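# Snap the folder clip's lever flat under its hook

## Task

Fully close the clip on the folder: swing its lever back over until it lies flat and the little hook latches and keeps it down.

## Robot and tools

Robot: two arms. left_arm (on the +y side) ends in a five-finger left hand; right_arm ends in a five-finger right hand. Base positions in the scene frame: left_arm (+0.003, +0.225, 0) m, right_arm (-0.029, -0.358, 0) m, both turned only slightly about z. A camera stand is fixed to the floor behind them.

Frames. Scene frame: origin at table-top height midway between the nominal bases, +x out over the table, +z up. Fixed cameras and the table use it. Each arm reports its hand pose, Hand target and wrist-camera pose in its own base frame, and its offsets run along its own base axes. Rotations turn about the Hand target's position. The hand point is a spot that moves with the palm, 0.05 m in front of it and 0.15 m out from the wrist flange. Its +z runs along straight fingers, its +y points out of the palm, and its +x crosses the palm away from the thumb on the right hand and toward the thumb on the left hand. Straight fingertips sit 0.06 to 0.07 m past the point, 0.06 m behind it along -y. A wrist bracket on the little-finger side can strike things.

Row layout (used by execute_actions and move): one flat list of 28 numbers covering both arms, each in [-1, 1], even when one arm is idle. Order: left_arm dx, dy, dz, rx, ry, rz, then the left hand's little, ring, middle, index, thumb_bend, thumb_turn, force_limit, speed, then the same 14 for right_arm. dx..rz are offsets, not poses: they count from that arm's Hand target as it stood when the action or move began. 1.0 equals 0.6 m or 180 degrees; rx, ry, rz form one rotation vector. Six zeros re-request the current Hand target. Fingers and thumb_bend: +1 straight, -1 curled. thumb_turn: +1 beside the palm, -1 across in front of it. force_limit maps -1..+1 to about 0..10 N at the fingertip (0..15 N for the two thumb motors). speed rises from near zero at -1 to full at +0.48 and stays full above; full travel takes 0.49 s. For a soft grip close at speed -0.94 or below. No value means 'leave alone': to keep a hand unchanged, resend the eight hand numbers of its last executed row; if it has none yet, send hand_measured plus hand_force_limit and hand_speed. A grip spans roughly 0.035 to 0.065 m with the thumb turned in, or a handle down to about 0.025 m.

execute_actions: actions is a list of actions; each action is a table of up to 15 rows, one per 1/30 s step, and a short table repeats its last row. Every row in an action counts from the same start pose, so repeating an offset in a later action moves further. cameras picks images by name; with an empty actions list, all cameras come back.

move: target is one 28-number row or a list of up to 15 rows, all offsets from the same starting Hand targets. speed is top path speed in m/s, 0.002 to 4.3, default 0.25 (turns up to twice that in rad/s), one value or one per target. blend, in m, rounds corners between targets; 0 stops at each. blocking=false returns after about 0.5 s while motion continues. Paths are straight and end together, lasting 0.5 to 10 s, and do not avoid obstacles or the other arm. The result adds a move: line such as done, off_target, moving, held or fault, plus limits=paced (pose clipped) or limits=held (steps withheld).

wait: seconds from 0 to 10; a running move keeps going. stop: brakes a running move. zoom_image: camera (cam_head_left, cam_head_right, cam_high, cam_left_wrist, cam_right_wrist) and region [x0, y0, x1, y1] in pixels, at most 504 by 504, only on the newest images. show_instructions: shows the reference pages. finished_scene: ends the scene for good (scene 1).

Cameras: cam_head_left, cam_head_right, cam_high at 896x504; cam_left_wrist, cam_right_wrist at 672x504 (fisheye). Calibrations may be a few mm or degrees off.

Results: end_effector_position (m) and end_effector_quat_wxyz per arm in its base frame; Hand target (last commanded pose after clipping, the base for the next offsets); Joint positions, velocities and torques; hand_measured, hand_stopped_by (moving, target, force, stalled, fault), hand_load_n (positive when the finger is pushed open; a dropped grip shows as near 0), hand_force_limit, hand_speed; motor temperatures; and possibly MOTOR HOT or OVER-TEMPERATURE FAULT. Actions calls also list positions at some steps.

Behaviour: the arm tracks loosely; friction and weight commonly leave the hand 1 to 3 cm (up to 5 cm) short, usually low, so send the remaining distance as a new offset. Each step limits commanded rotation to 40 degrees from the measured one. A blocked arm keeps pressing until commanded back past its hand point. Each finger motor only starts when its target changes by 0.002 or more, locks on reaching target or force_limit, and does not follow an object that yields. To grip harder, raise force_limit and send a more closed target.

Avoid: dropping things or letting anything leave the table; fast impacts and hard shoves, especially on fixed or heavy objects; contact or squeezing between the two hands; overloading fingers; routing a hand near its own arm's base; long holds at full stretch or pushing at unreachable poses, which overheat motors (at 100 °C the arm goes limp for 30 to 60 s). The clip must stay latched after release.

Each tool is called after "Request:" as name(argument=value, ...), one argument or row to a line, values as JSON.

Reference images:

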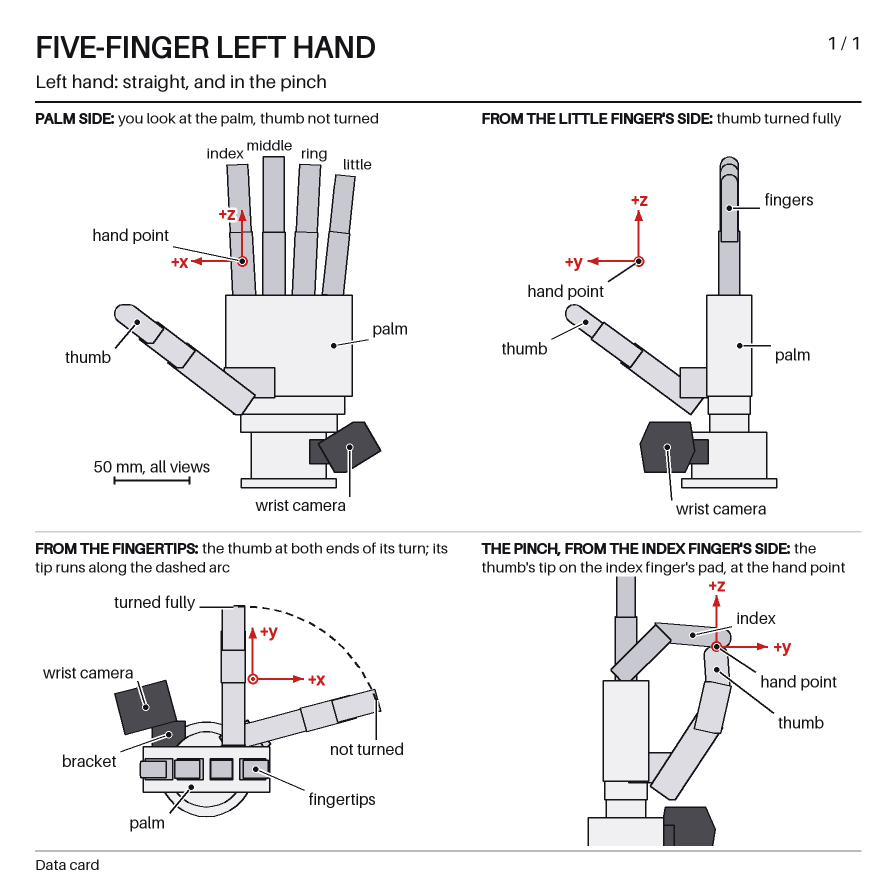

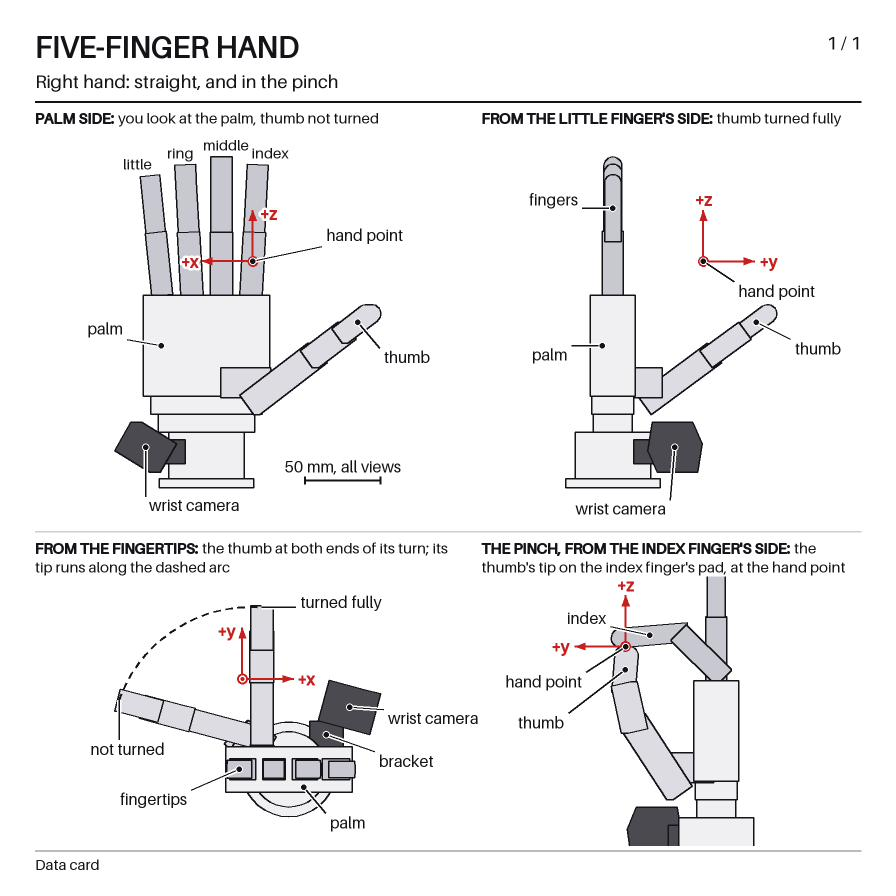

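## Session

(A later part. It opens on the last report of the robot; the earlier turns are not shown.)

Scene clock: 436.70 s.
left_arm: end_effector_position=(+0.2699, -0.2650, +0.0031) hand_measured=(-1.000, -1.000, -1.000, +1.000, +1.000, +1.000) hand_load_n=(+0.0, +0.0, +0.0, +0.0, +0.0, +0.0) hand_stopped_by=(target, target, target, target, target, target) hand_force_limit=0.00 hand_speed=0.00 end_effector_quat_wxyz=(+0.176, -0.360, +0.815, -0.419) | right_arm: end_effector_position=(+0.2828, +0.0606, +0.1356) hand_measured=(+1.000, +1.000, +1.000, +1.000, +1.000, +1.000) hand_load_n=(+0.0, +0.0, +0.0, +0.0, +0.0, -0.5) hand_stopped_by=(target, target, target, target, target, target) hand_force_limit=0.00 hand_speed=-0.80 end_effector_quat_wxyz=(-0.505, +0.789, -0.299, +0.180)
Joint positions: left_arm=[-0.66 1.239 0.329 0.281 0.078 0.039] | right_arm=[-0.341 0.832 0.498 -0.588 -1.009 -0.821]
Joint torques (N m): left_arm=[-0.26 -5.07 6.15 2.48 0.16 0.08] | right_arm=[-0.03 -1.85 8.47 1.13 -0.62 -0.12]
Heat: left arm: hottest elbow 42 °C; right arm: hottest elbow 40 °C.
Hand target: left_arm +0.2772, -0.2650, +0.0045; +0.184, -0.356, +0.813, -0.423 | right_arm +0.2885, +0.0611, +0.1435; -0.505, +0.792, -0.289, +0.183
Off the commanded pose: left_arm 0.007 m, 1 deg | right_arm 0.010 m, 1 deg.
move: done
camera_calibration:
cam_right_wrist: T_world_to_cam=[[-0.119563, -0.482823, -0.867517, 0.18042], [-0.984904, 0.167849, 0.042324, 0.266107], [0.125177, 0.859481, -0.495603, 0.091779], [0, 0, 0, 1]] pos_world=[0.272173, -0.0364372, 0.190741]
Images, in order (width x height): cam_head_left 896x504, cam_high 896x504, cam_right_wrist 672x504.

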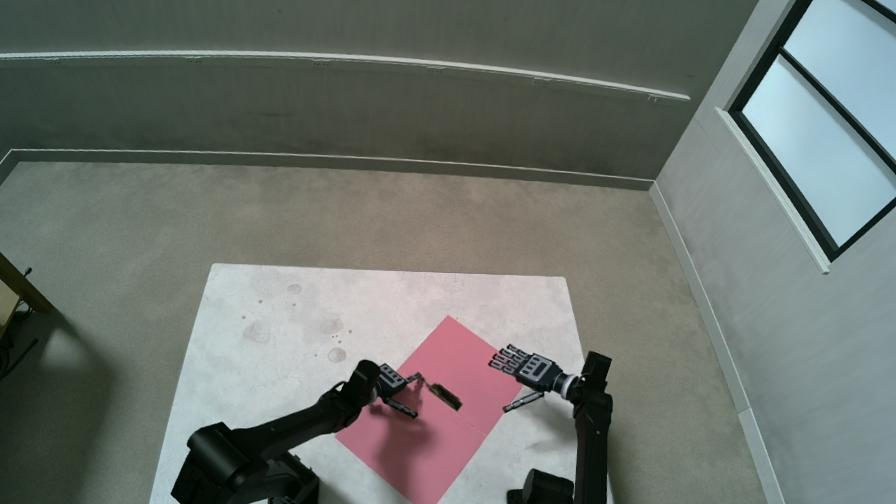

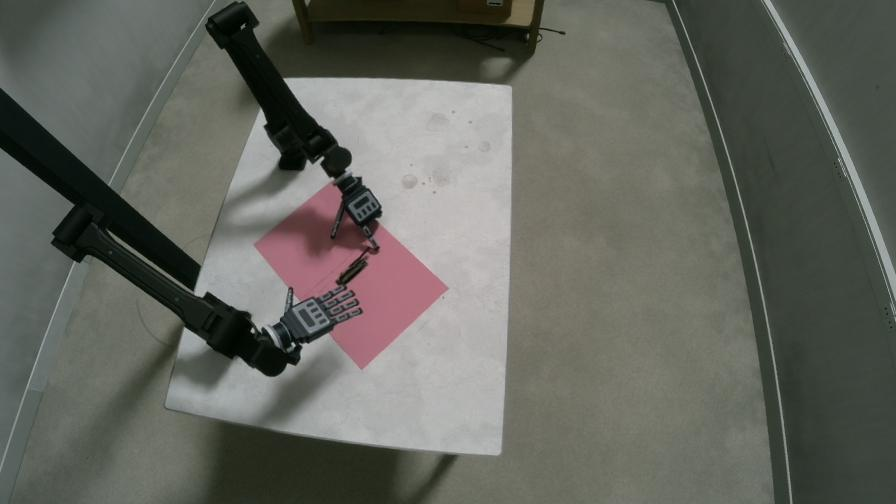

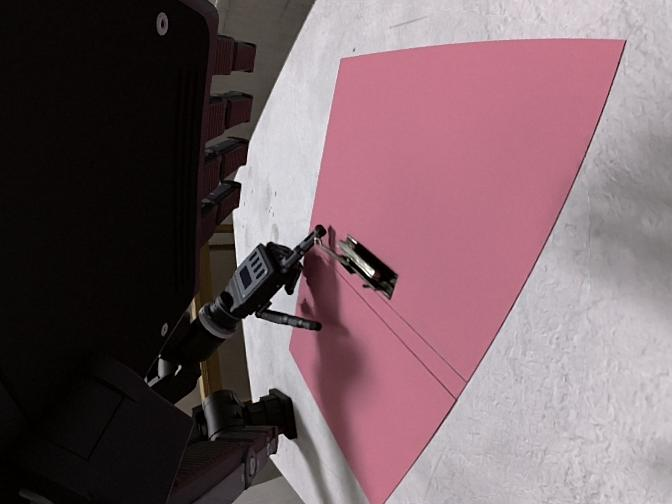

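Request:
move(
  target=[
    [0.0, 0.0, 0.1667, 0, 0, 0, -1, -1, -1, 1, 1, 1, 0, 0.0, 0.01, -0.075, 0.017, 0, 0, 0, 1, 1, 1, 1, 1, 1, 0, -0.8],
    [0.0880, -0.0717, 0.1342, 0.2021, 0.2058, -0.0169, -1, -1, -1, -0.2, 1, 1, 0, 0.0, 0.019, -0.15, 0.033, 0, 0, 0, 1, 1, 1, 1, 1, 1, 0, -0.8],
  ],
  speed=0.2,
  blend=[0.03, 0],
  cameras=["all"],
)

Request:
zoom_image(
  camera="cam_right_wrist",
  region=[260, 180, 400, 290],
)

Request:
zoom_image(
  camera="cam_high",
  region=[325, 205, 405, 285],
)

Request:
zoom_image(
  camera="cam_head_left",
  region=[380, 345, 470, 415],
)

Scene clock: 503.30 s.
left_arm: end_effector_position=(+0.3183, -0.2941, +0.0736) hand_measured=(-1.000, -1.000, -1.000, -0.200, +1.000, +1.000) hand_load_n=(+0.0, +0.0, +0.0, +0.5, +0.0, +0.0) hand_stopped_by=(target, target, target, target, target, target) hand_force_limit=0.00 hand_speed=0.00 end_effector_quat_wxyz=(+0.002, -0.387, +0.922, -0.013) | right_arm: end_effector_position=(+0.2887, -0.0179, +0.1507) hand_measured=(+1.000, +1.000, +1.000, +1.000, +1.000, +1.000) hand_load_n=(+0.0, +0.0, +0.0, +0.0, +0.0, +0.0) hand_stopped_by=(target, target, target, target, target, target) hand_force_limit=0.00 hand_speed=-0.80 end_effector_quat_wxyz=(-0.508, +0.791, -0.295, +0.168)
Joint positions: left_arm=[-0.683 1.703 1.288 -1.131 0.008 0.093] | right_arm=[-0.615 1.081 0.716 -1.076 -1.126 -1.39]
Joint torques (N m): left_arm=[-2.49 -14.45 10.54 0.17 -0.01 0.13] | right_arm=[-1.26 -4.95 9.24 0.25 -0.93 -0.09]
Heat: left arm: hottest elbow 41 °C; right arm: hottest elbow 40 °C.
Hand target: left_arm +0.3300, -0.3081, +0.0850; +0.010, -0.374, +0.927, -0.025 | right_arm +0.2999, -0.0288, +0.1634; -0.505, +0.792, -0.288, +0.183
Off the commanded pose: left_arm 0.021 m, 2 deg | right_arm 0.020 m, 2 deg.
move: off_target (left_arm, right_arm); target 2's new numbers were sent with left_arm's hand 0.021 m and 2 deg from that target
camera_calibration:
cam_left_wrist: T_world_to_cam=[[0.487977, -0.872552, 0.0230467, -0.41152], [-0.75076, -0.406103, 0.520999, 0.0796611], [-0.44524, -0.271538, -0.853246, 0.23891], [0, 0, 0, 1]] pos_world=[0.366991, -0.261849, 0.17183]
cam_right_wrist: T_world_to_cam=[[-0.121385, -0.477386, -0.870269, 0.157437], [-0.987465, 0.14719, 0.0569905, 0.282607], [0.100889, 0.866278, -0.489269, 0.17222], [0, 0, 0, 1]] pos_world=[0.2808, -0.11563, 0.205168]

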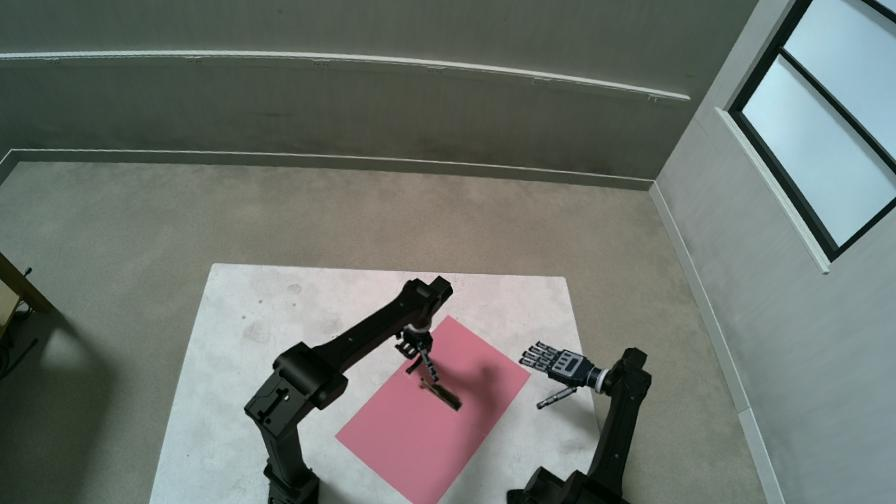

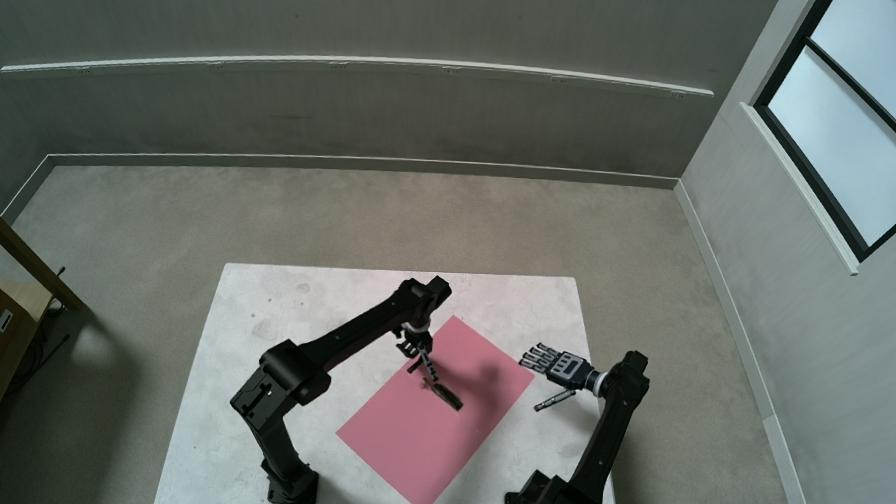

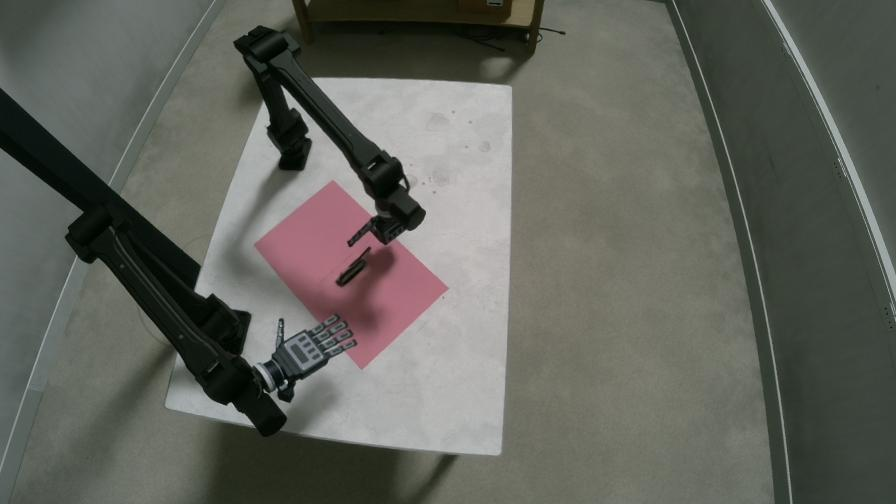

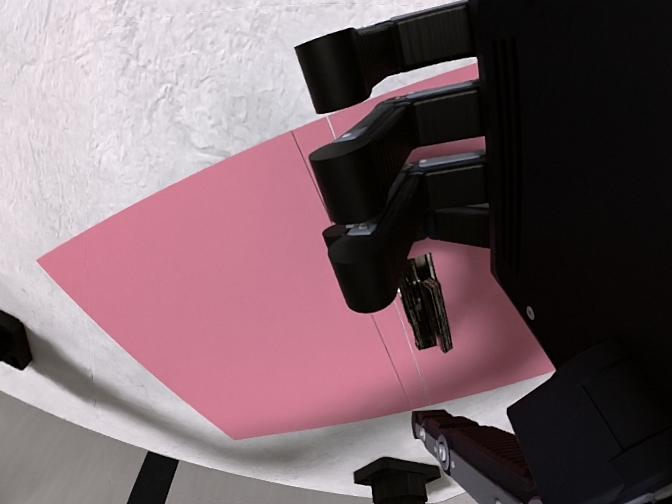

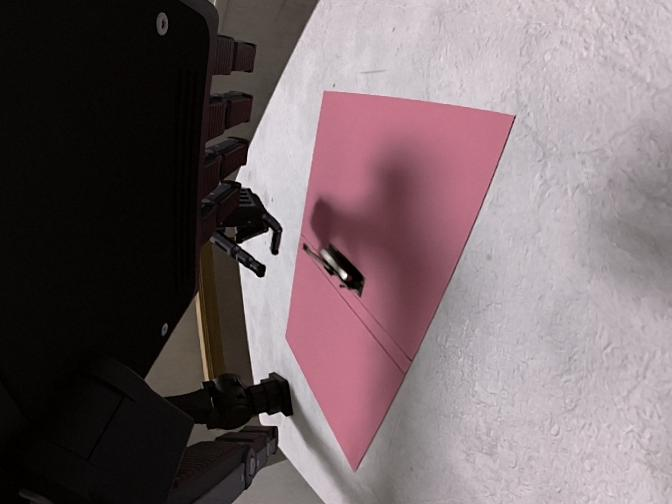

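Scaled by 3.600 from the camera's 672x504 image, which has a finer 960x720 frame.

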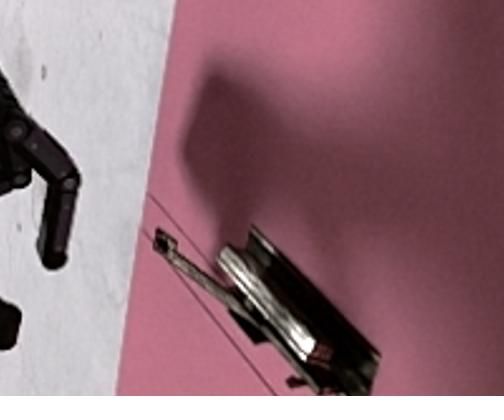

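Scaled by 6.300 from the camera's 896x504 image, which has a finer 1280x720 frame.

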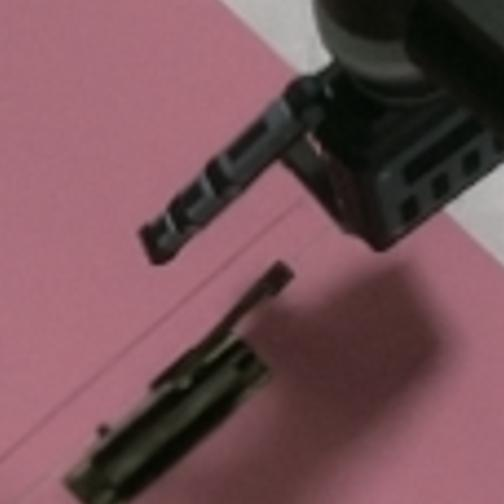

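Scaled by 5.600 from the camera's 896x504 image, which has a finer 1280x720 frame.

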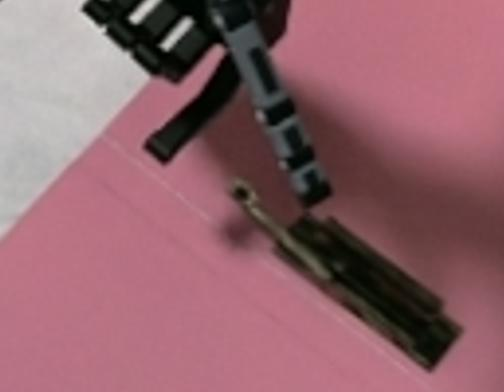

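Request:
move(
  target=[0.0138, -0.0098, -0.0477, 0, 0, 0, -1, -1, -1, -0.2, 1, 1, 0, 0.0, 0, 0, 0, 0, 0, 0, 1, 1, 1, 1, 1, 1, 0, -0.8],
  speed=0.15,
  cameras=["cam_right_wrist", "cam_high", "cam_head_left"],
)

Request:
zoom_image(
  camera="cam_right_wrist",
  region=[260, 180, 400, 290],
)

Request:
zoom_image(
  camera="cam_head_left",
  region=[380, 345, 470, 415],
)

Scene clock: 516.47 s.
left_arm: end_effector_position=(+0.3226, -0.2976, +0.0480) hand_measured=(-1.000, -1.000, -1.000, -0.200, +1.000, +1.000) hand_load_n=(+0.5, +0.0, +0.0, +0.0, +0.0, +0.0) hand_stopped_by=(target, target, target, target, target, target) hand_force_limit=0.00 hand_speed=0.00 end_effector_quat_wxyz=(-0.003, -0.386, +0.922, -0.003) | right_arm: end_effector_position=(+0.2887, -0.0179, +0.1507) hand_measured=(+1.000, +1.000, +1.000, +1.000, +1.000, +1.000) hand_load_n=(+0.0, +0.0, +0.0, +0.0, +0.0, -0.5) hand_stopped_by=(target, target, target, target, target, target) hand_force_limit=0.00 hand_speed=-0.80 end_effector_quat_wxyz=(-0.508, +0.791, -0.295, +0.168)
Joint positions: left_arm=[-0.683 1.76 1.288 -1.096 0.008 0.094] | right_arm=[-0.615 1.081 0.716 -1.076 -1.126 -1.39]
Joint torques (N m): left_arm=[-1.79 -14.33 9.7 0.77 -0.03 0.1] | right_arm=[-0.38 -4.78 9.02 0.29 -0.91 -0.11]
Heat: left arm: hottest elbow 44 °C; right arm: hottest elbow 42 °C.
Hand target: left_arm +0.3383, -0.3140, +0.0563; +0.010, -0.374, +0.927, -0.025 | right_arm +0.2999, -0.0288, +0.1634; -0.505, +0.792, -0.288, +0.183
Off the commanded pose: left_arm 0.024 m, 3 deg | right_arm 0.020 m, 2 deg.
move: off_target (left_arm, right_arm)
camera_calibration:
cam_right_wrist: T_world_to_cam=[[-0.121385, -0.477386, -0.870269, 0.157437], [-0.987465, 0.14719, 0.0569905, 0.282607], [0.100889, 0.866278, -0.489269, 0.17222], [0, 0, 0, 1]] pos_world=[0.2808, -0.11563, 0.205168]
Images, in order (width x height): cam_head_left 896x504, cam_high 896x504, cam_right_wrist 672x504.

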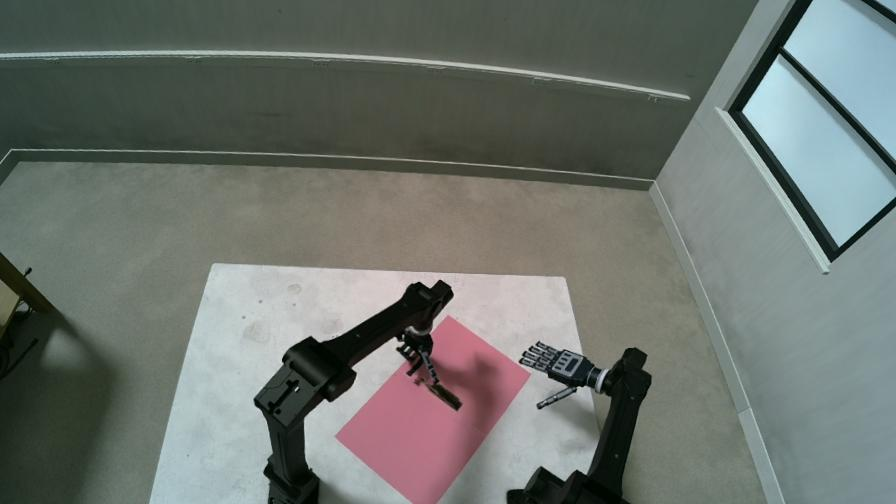

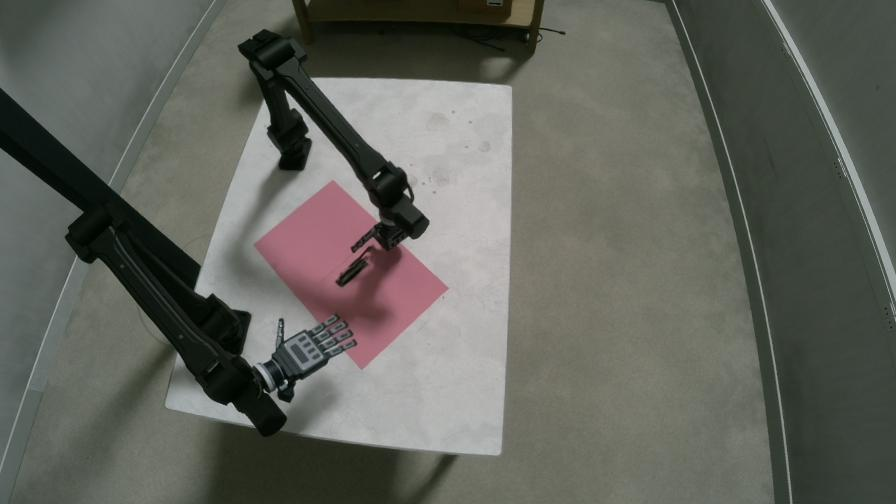

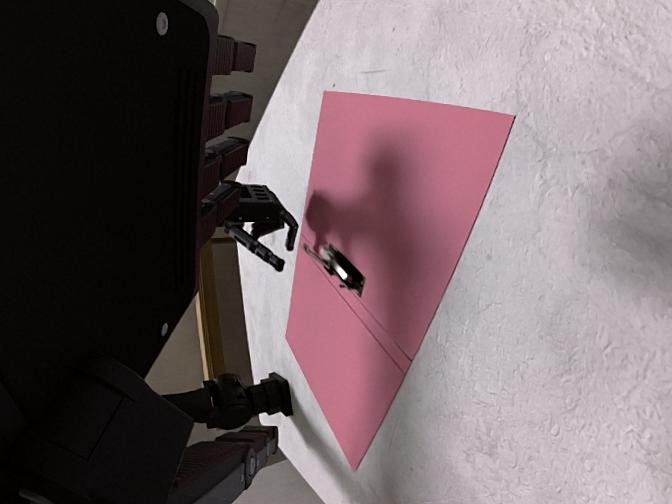

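Scaled by 3.600 from the camera's 672x504 image, which has a finer 960x720 frame.

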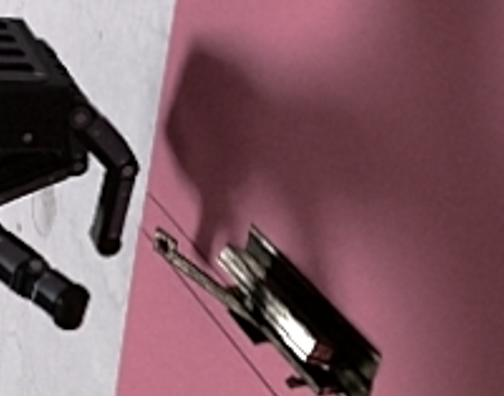

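Scaled by 5.600 from the camera's 896x504 image, which has a finer 1280x720 frame.

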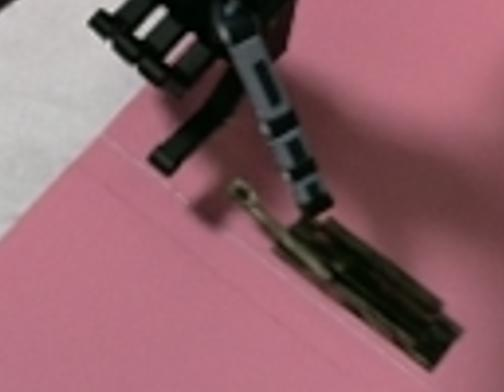

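Request:
move(
  target=[0, 0, -0.0433, 0, 0, 0, -1, -1, -1, -0.2, 1, 1, 0, 0.0, 0, 0, 0, 0, 0, 0, 1, 1, 1, 1, 1, 1, 0, -0.8],
  speed=0.1,
  cameras=["cam_right_wrist", "cam_high", "cam_head_left"],
)

Request:
zoom_image(
  camera="cam_right_wrist",
  region=[275, 200, 375, 280],
)

Request:
zoom_image(
  camera="cam_head_left",
  region=[380, 345, 470, 415],
)

Scene clock: 524.73 s.
left_arm: end_effector_position=(+0.3337, -0.3065, +0.0318) hand_measured=(-1.000, -1.000, -1.000, -0.200, +1.000, +1.000) hand_load_n=(+0.0, +0.0, +0.0, +0.0, +0.0, +0.0) hand_stopped_by=(target, target, target, target, target, target) hand_force_limit=0.00 hand_speed=0.00 end_effector_quat_wxyz=(+0.005, -0.386, +0.922, -0.018) | right_arm: end_effector_position=(+0.2887, -0.0179, +0.1507) hand_measured=(+1.000, +1.000, +1.000, +1.000, +1.000, +1.000) hand_load_n=(+0.0, +0.0, +0.0, +0.0, +0.0, +0.0) hand_stopped_by=(target, target, target, target, target, target) hand_force_limit=0.00 hand_speed=-0.80 end_effector_quat_wxyz=(-0.508, +0.791, -0.295, +0.168)
Joint positions: left_arm=[-0.683 1.789 1.288 -1.033 0.008 0.095] | right_arm=[-0.615 1.081 0.716 -1.076 -1.126 -1.39]
Joint torques (N m): left_arm=[-1.2 -15.33 7.25 0.72 -0.11 0.15] | right_arm=[-1.38 -4.31 9.2 0.4 -0.94 -0.12]
Heat: left arm: hottest elbow 45 °C; right arm: hottest elbow 42 °C.
Hand target: left_arm +0.3383, -0.3140, +0.0304; +0.010, -0.374, +0.927, -0.025 | right_arm +0.2999, -0.0288, +0.1634; -0.505, +0.792, -0.288, +0.183
Off the commanded pose: left_arm 0.009 m, 2 deg | right_arm 0.020 m, 2 deg.
move: off_target (right_arm)
camera_calibration:
cam_right_wrist: T_world_to_cam=[[-0.121385, -0.477386, -0.870269, 0.157437], [-0.987465, 0.14719, 0.0569905, 0.282607], [0.100889, 0.866278, -0.489269, 0.17222], [0, 0, 0, 1]] pos_world=[0.2808, -0.11563, 0.205168]
Images, in order (width x height): cam_head_left 896x504, cam_high 896x504, cam_right_wrist 672x504.

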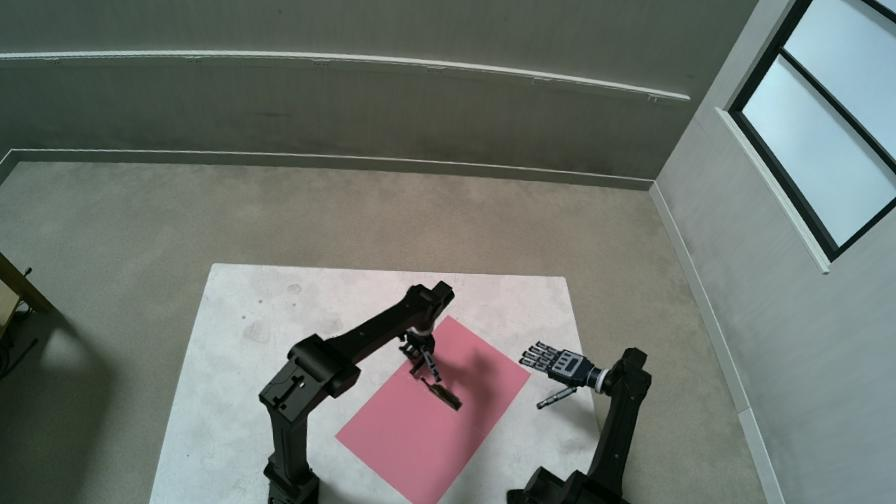

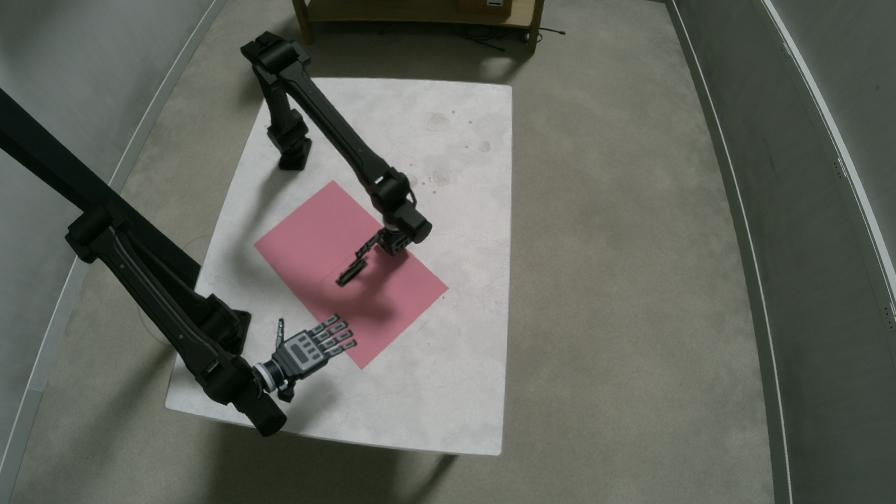

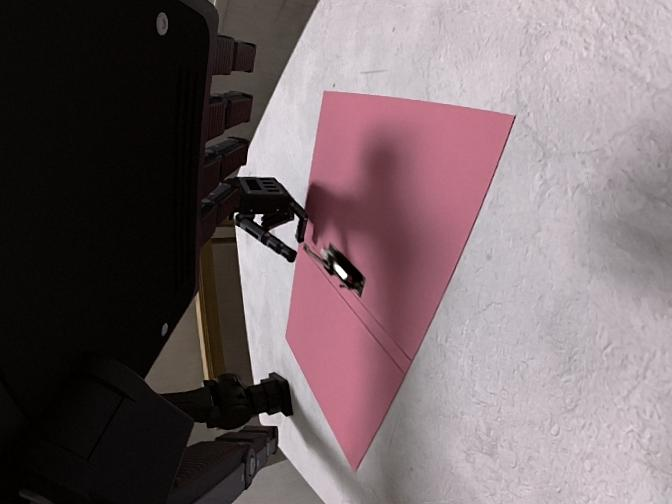

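Scaled by 5.040 from the camera's 672x504 image, which has a finer 960x720 frame.

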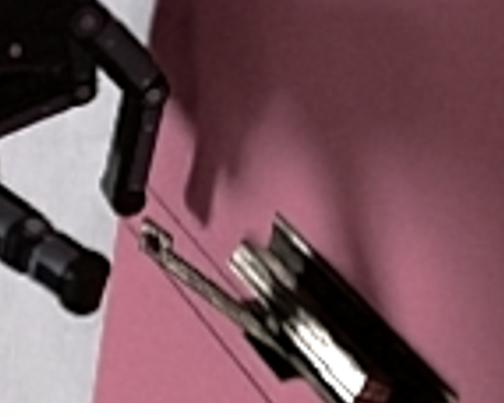

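Scaled by 5.600 from the camera's 896x504 image, which has a finer 1280x720 frame.

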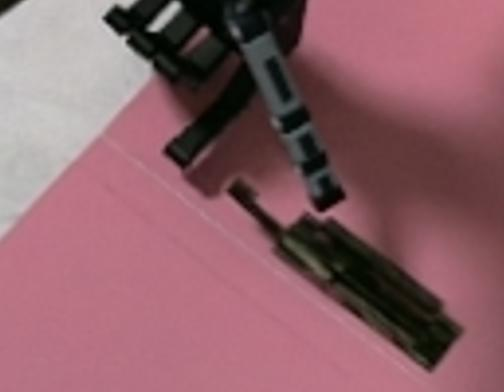

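Request:
move(
  target=[
    [-0.0082, 0.0138, 0.05, 0, 0, 0, -1, -1, -1, -0.2, 1, 1, 0, 0.0, 0, 0, 0, 0, 0, 0, 1, 1, 1, 1, 1, 1, 0, -0.8],
    [-0.0082, 0.0138, -0.0132, 0, 0, 0, -1, -1, -1, -0.2, 1, 1, 0, 0.0, 0, 0, 0, 0, 0, 0, 1, 1, 1, 1, 1, 1, 0, -0.8],
  ],
  speed=0.12,
  cameras=["cam_right_wrist", "cam_head_left"],
)

Request:
zoom_image(
  camera="cam_right_wrist",
  region=[275, 200, 375, 280],
)

Request:
zoom_image(
  camera="cam_head_left",
  region=[380, 345, 470, 415],
)

Scene clock: 533.37 s.
left_arm: end_effector_position=(+0.3303, -0.3032, +0.0271) hand_measured=(-1.000, -1.000, -1.000, -0.200, +1.000, +1.000) hand_load_n=(+0.0, +0.0, +0.0, +0.5, +0.0, +0.0) hand_stopped_by=(target, target, target, target, target, target) hand_force_limit=0.00 hand_speed=0.00 end_effector_quat_wxyz=(+0.008, -0.383, +0.923, -0.023) | right_arm: end_effector_position=(+0.2887, -0.0179, +0.1507) hand_measured=(+1.000, +1.000, +1.000, +1.000, +1.000, +1.000) hand_load_n=(+0.0, -0.5, +0.0, +0.0, +0.0, -0.5) hand_stopped_by=(target, target, target, target, target, target) hand_force_limit=0.00 hand_speed=-0.80 end_effector_quat_wxyz=(-0.508, +0.791, -0.295, +0.168)
Joint positions: left_arm=[-0.683 1.778 1.259 -1.005 0.008 0.101] | right_arm=[-0.615 1.081 0.716 -1.076 -1.126 -1.39]
Joint torques (N m): left_arm=[-1.61 -13.8 6.8 0.99 -0.02 0.18] | right_arm=[-1.14 -4.95 9.33 0.36 -0.95 -0.14]
Heat: left arm: hottest elbow 45 °C; right arm: hottest elbow 43 °C.
Hand target: left_arm +0.3333, -0.3056, +0.0224; +0.010, -0.374, +0.927, -0.025 | right_arm +0.2999, -0.0288, +0.1634; -0.505, +0.792, -0.288, +0.183
Off the commanded pose: left_arm 0.006 m, 1 deg | right_arm 0.020 m, 2 deg.
move: off_target (right_arm)
camera_calibration:
cam_right_wrist: T_world_to_cam=[[-0.121385, -0.477386, -0.870269, 0.157437], [-0.987465, 0.14719, 0.0569905, 0.282607], [0.100889, 0.866278, -0.489269, 0.17222], [0, 0, 0, 1]] pos_world=[0.2808, -0.11563, 0.205168]
Images, in order (width x height): cam_head_left 896x504, cam_right_wrist 672x504.

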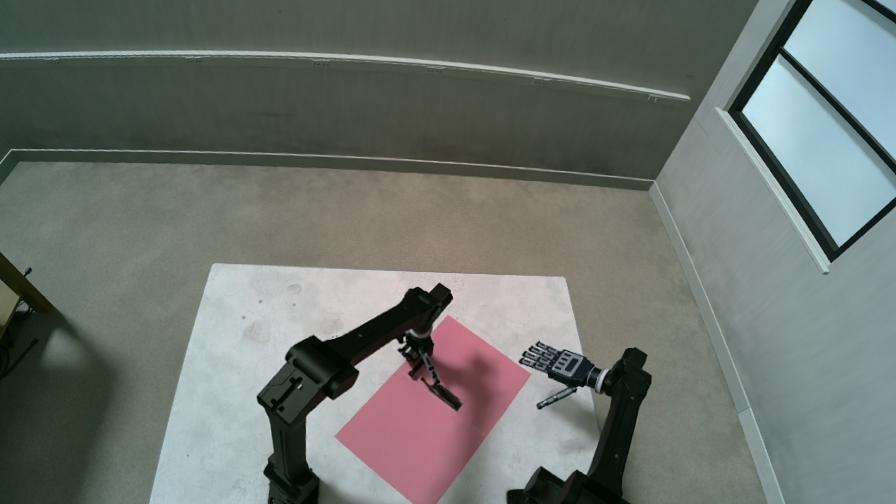

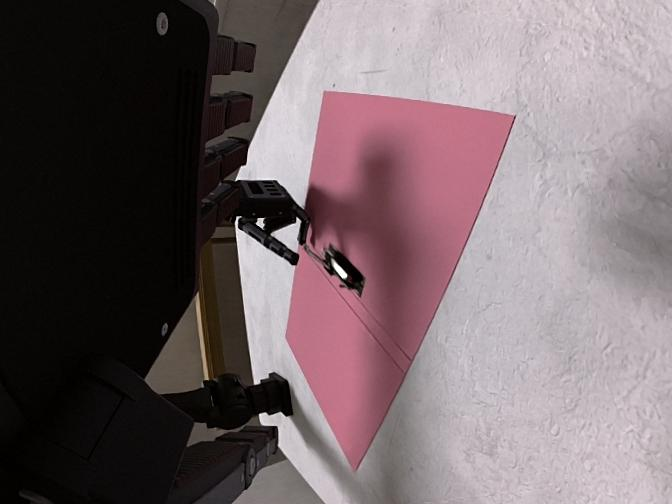

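Scaled by 5.040 from the camera's 672x504 image, which has a finer 960x720 frame.

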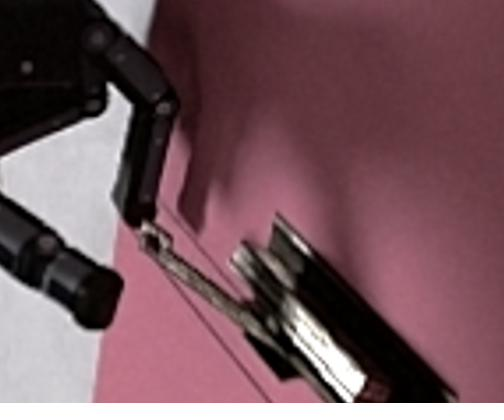

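Scaled by 5.600 from the camera's 896x504 image, which has a finer 1280x720 frame.

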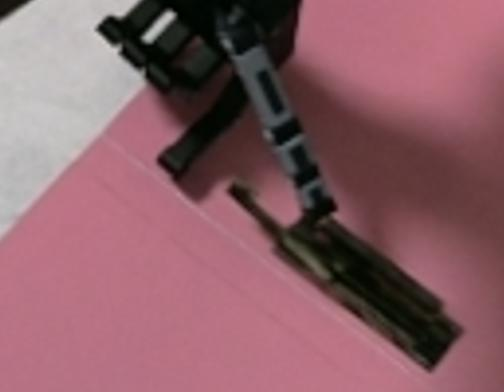

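Request:
move(
  target=[
    [-0.0035, 0.0037, 0.0417, 0, 0, 0, -1, -1, -1, -0.2, 1, 1, 0, 0.0, 0, 0, 0, 0, 0, 0, 1, 1, 1, 1, 1, 1, 0, -0.8],
    [-0.0035, 0.0037, -0.0082, 0, 0, 0, -1, -1, -1, -0.2, 1, 1, 0, 0.0, 0, 0, 0, 0, 0, 0, 1, 1, 1, 1, 1, 1, 0, -0.8],
  ],
  speed=0.12,
  cameras=["cam_right_wrist", "cam_head_left", "cam_high"],
)

Request:
zoom_image(
  camera="cam_right_wrist",
  region=[275, 200, 375, 280],
)

Request:
zoom_image(
  camera="cam_head_left",
  region=[380, 345, 470, 415],
)

Scene clock: 546.00 s.
left_arm: end_effector_position=(+0.3283, -0.3016, +0.0223) hand_measured=(-1.000, -1.000, -1.000, -0.200, +1.000, +1.000) hand_load_n=(+0.5, +0.0, +0.0, +0.0, +0.0, +0.0) hand_stopped_by=(target, target, target, target, target, target) hand_force_limit=0.00 hand_speed=0.00 end_effector_quat_wxyz=(+0.008, -0.383, +0.924, -0.023) | right_arm: end_effector_position=(+0.2887, -0.0179, +0.1507) hand_measured=(+1.000, +1.000, +1.000, +1.000, +1.000, +1.000) hand_load_n=(+0.0, +0.0, +0.0, +0.0, +0.0, +0.0) hand_stopped_by=(target, target, target, target, target, target) hand_force_limit=0.00 hand_speed=-0.80 end_effector_quat_wxyz=(-0.508, +0.791, -0.295, +0.168)
Joint positions: left_arm=[-0.683 1.778 1.244 -0.989 0.008 0.101] | right_arm=[-0.615 1.081 0.716 -1.076 -1.126 -1.39]
Joint torques (N m): left_arm=[-1.38 -14.39 6.78 0.91 -0.08 0.12] | right_arm=[-0.44 -4.42 9.22 0.16 -0.91 -0.14]
Heat: left arm: hottest elbow 44 °C; right arm: hottest elbow 43 °C.
Hand target: left_arm +0.3313, -0.3035, +0.0176; +0.010, -0.374, +0.927, -0.025 | right_arm +0.2999, -0.0288, +0.1634; -0.505, +0.792, -0.288, +0.183
Off the commanded pose: left_arm 0.006 m, 1 deg | right_arm 0.020 m, 2 deg.
move: off_target (right_arm)
camera_calibration:
cam_right_wrist: T_world_to_cam=[[-0.121385, -0.477386, -0.870269, 0.157437], [-0.987465, 0.14719, 0.0569905, 0.282607], [0.100889, 0.866278, -0.489269, 0.17222], [0, 0, 0, 1]] pos_world=[0.2808, -0.11563, 0.205168]
Images, in order (width x height): cam_head_left 896x504, cam_high 896x504, cam_right_wrist 672x504.

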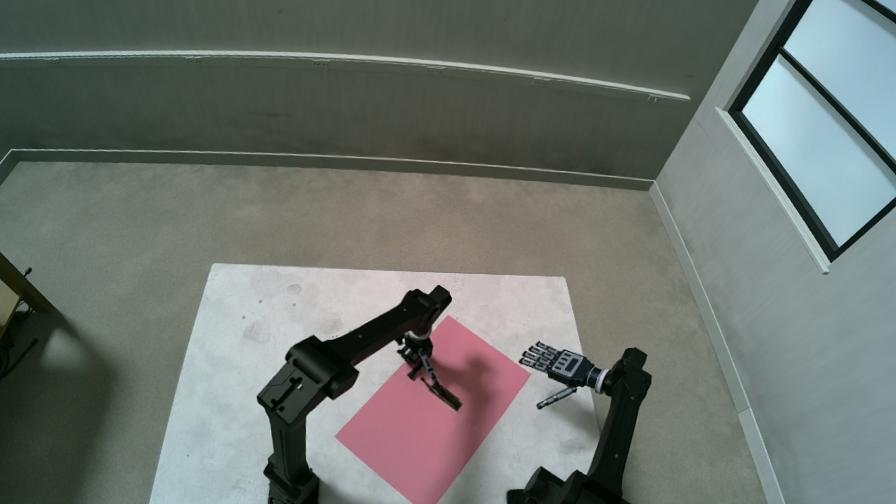

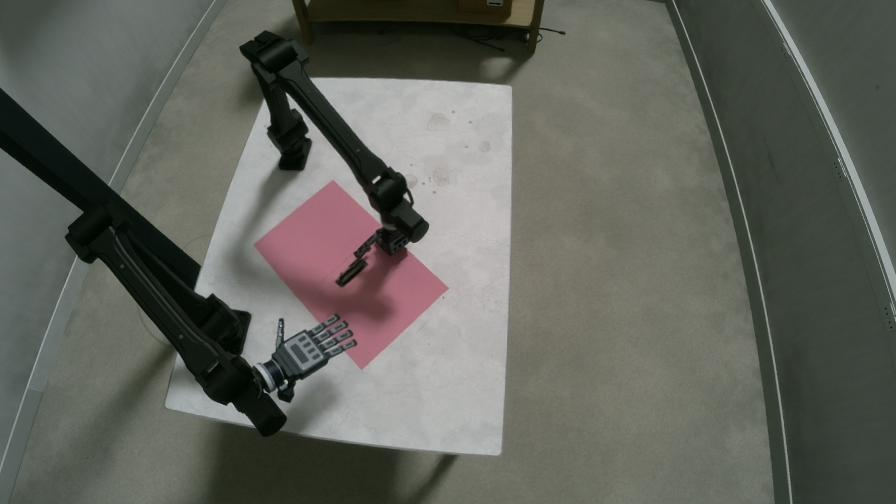

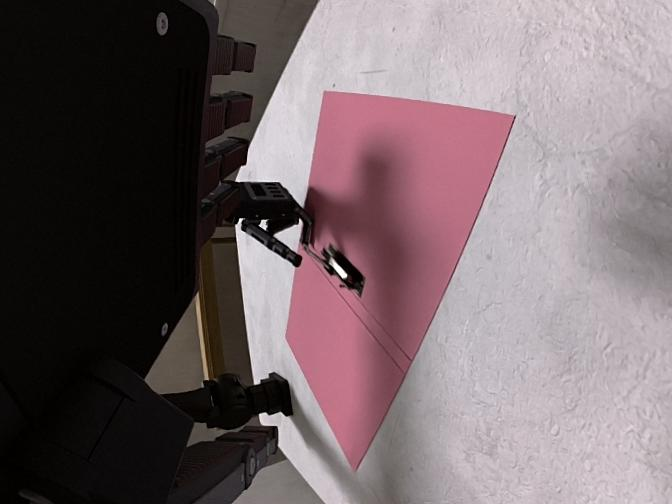

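Scaled by 5.040 from the camera's 672x504 image, which has a finer 960x720 frame.

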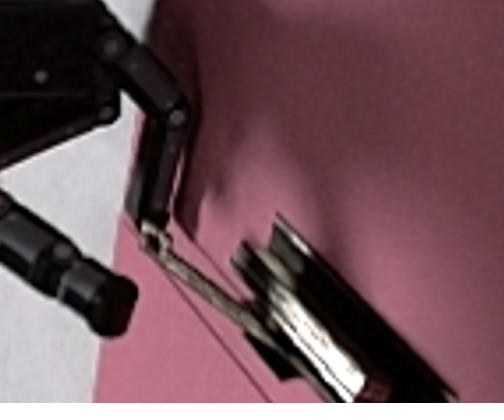

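Scaled by 5.600 from the camera's 896x504 image, which has a finer 1280x720 frame.

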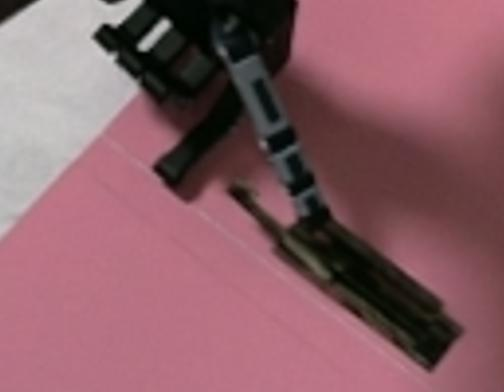

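Request:
move(
  target=[-0.0533, -0.0527, 0, 0, 0, -0.0318, -1, -1, -1, -0.2, 1, 1, 0, 0.0, 0, 0, 0, 0, 0, 0, 1, 1, 1, 1, 1, 1, 0, -0.8],
  speed=0.08,
  cameras=["cam_right_wrist", "cam_head_left", "cam_high"],
)

Request:
zoom_image(
  camera="cam_right_wrist",
  region=[275, 200, 375, 280],
)

Request:
zoom_image(
  camera="cam_head_left",
  region=[380, 345, 470, 415],
)

Scene clock: 557.00 s.
left_arm: end_effector_position=(+0.2981, -0.3314, +0.0223) hand_measured=(-1.000, -1.000, -1.000, -0.200, +1.000, +1.000) hand_load_n=(+0.0, +0.0, +0.0, +0.0, +0.0, +0.0) hand_stopped_by=(target, target, target, target, target, target) hand_force_limit=0.00 hand_speed=0.00 end_effector_quat_wxyz=(+0.007, -0.338, +0.941, -0.023) | right_arm: end_effector_position=(+0.2887, -0.0179, +0.1507) hand_measured=(+1.000, +1.000, +1.000, +1.000, +1.000, +1.000) hand_load_n=(+0.0, -0.5, +0.0, +0.0, +0.0, -0.5) hand_stopped_by=(target, target, target, target, target, target) hand_force_limit=0.00 hand_speed=-0.80 end_effector_quat_wxyz=(-0.508, +0.791, -0.295, +0.168)
Joint positions: left_arm=[-0.779 1.778 1.244 -0.989 0.007 0.102] | right_arm=[-0.615 1.081 0.716 -1.076 -1.126 -1.39]
Joint torques (N m): left_arm=[-1.61 -14.51 6.89 1.16 0.05 0.17] | right_arm=[-1.2 -5.3 9.06 -0.05 -0.9 -0.18]
Heat: left arm: hottest elbow 43 °C; right arm: hottest elbow 43 °C.
Hand target: left_arm +0.2993, -0.3351, +0.0176; +0.009, -0.328, +0.944, -0.026 | right_arm +0.2999, -0.0288, +0.1634; -0.505, +0.792, -0.288, +0.183
Off the commanded pose: left_arm 0.006 m, 1 deg | right_arm 0.020 m, 2 deg.
move: off_target (right_arm)
camera_calibration:
cam_right_wrist: T_world_to_cam=[[-0.121385, -0.477386, -0.870269, 0.157437], [-0.987465, 0.14719, 0.0569905, 0.282607], [0.100889, 0.866278, -0.489269, 0.17222], [0, 0, 0, 1]] pos_world=[0.2808, -0.11563, 0.205168]
Images, in order (width x height): cam_head_left 896x504, cam_high 896x504, cam_right_wrist 672x504.

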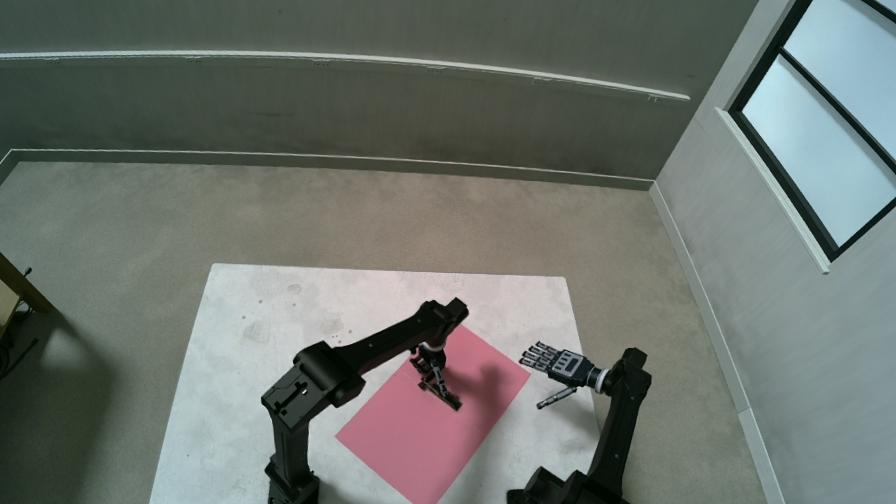

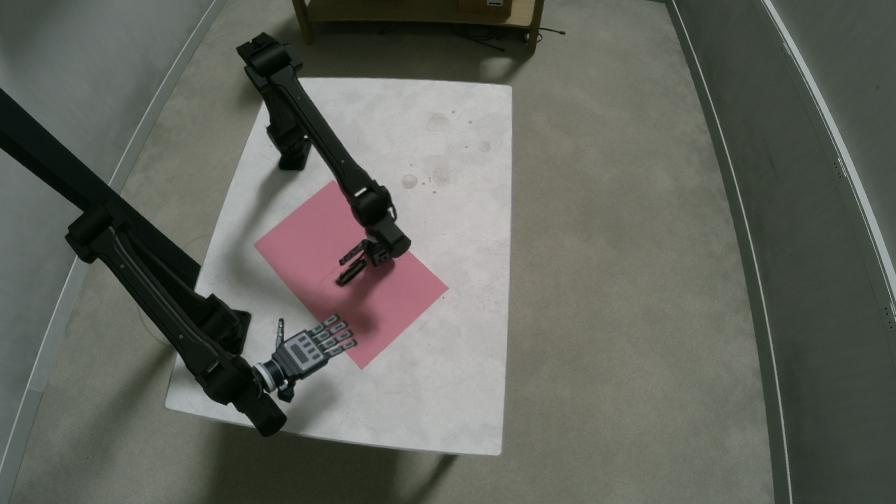

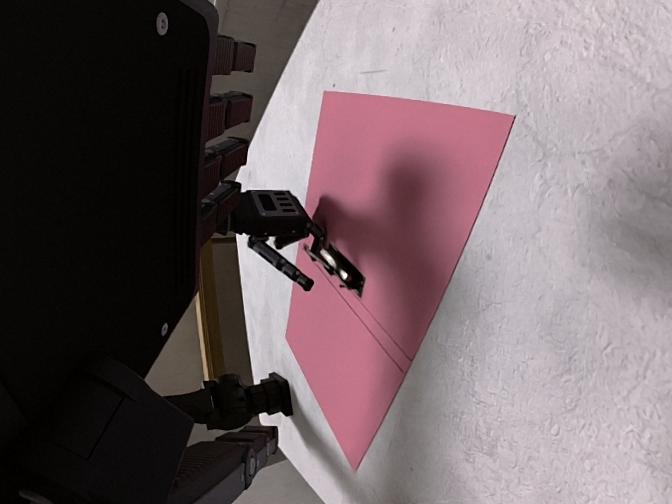

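Scaled by 5.040 from the camera's 672x504 image, which has a finer 960x720 frame.

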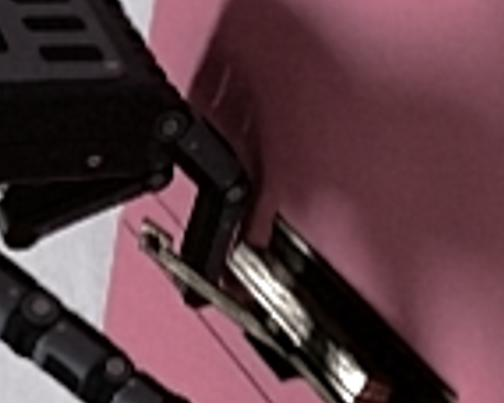

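Scaled by 5.600 from the camera's 896x504 image, which has a finer 1280x720 frame.

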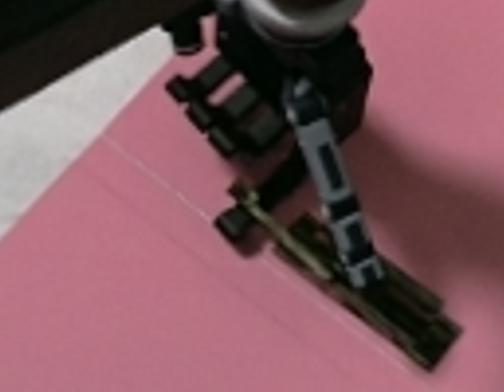

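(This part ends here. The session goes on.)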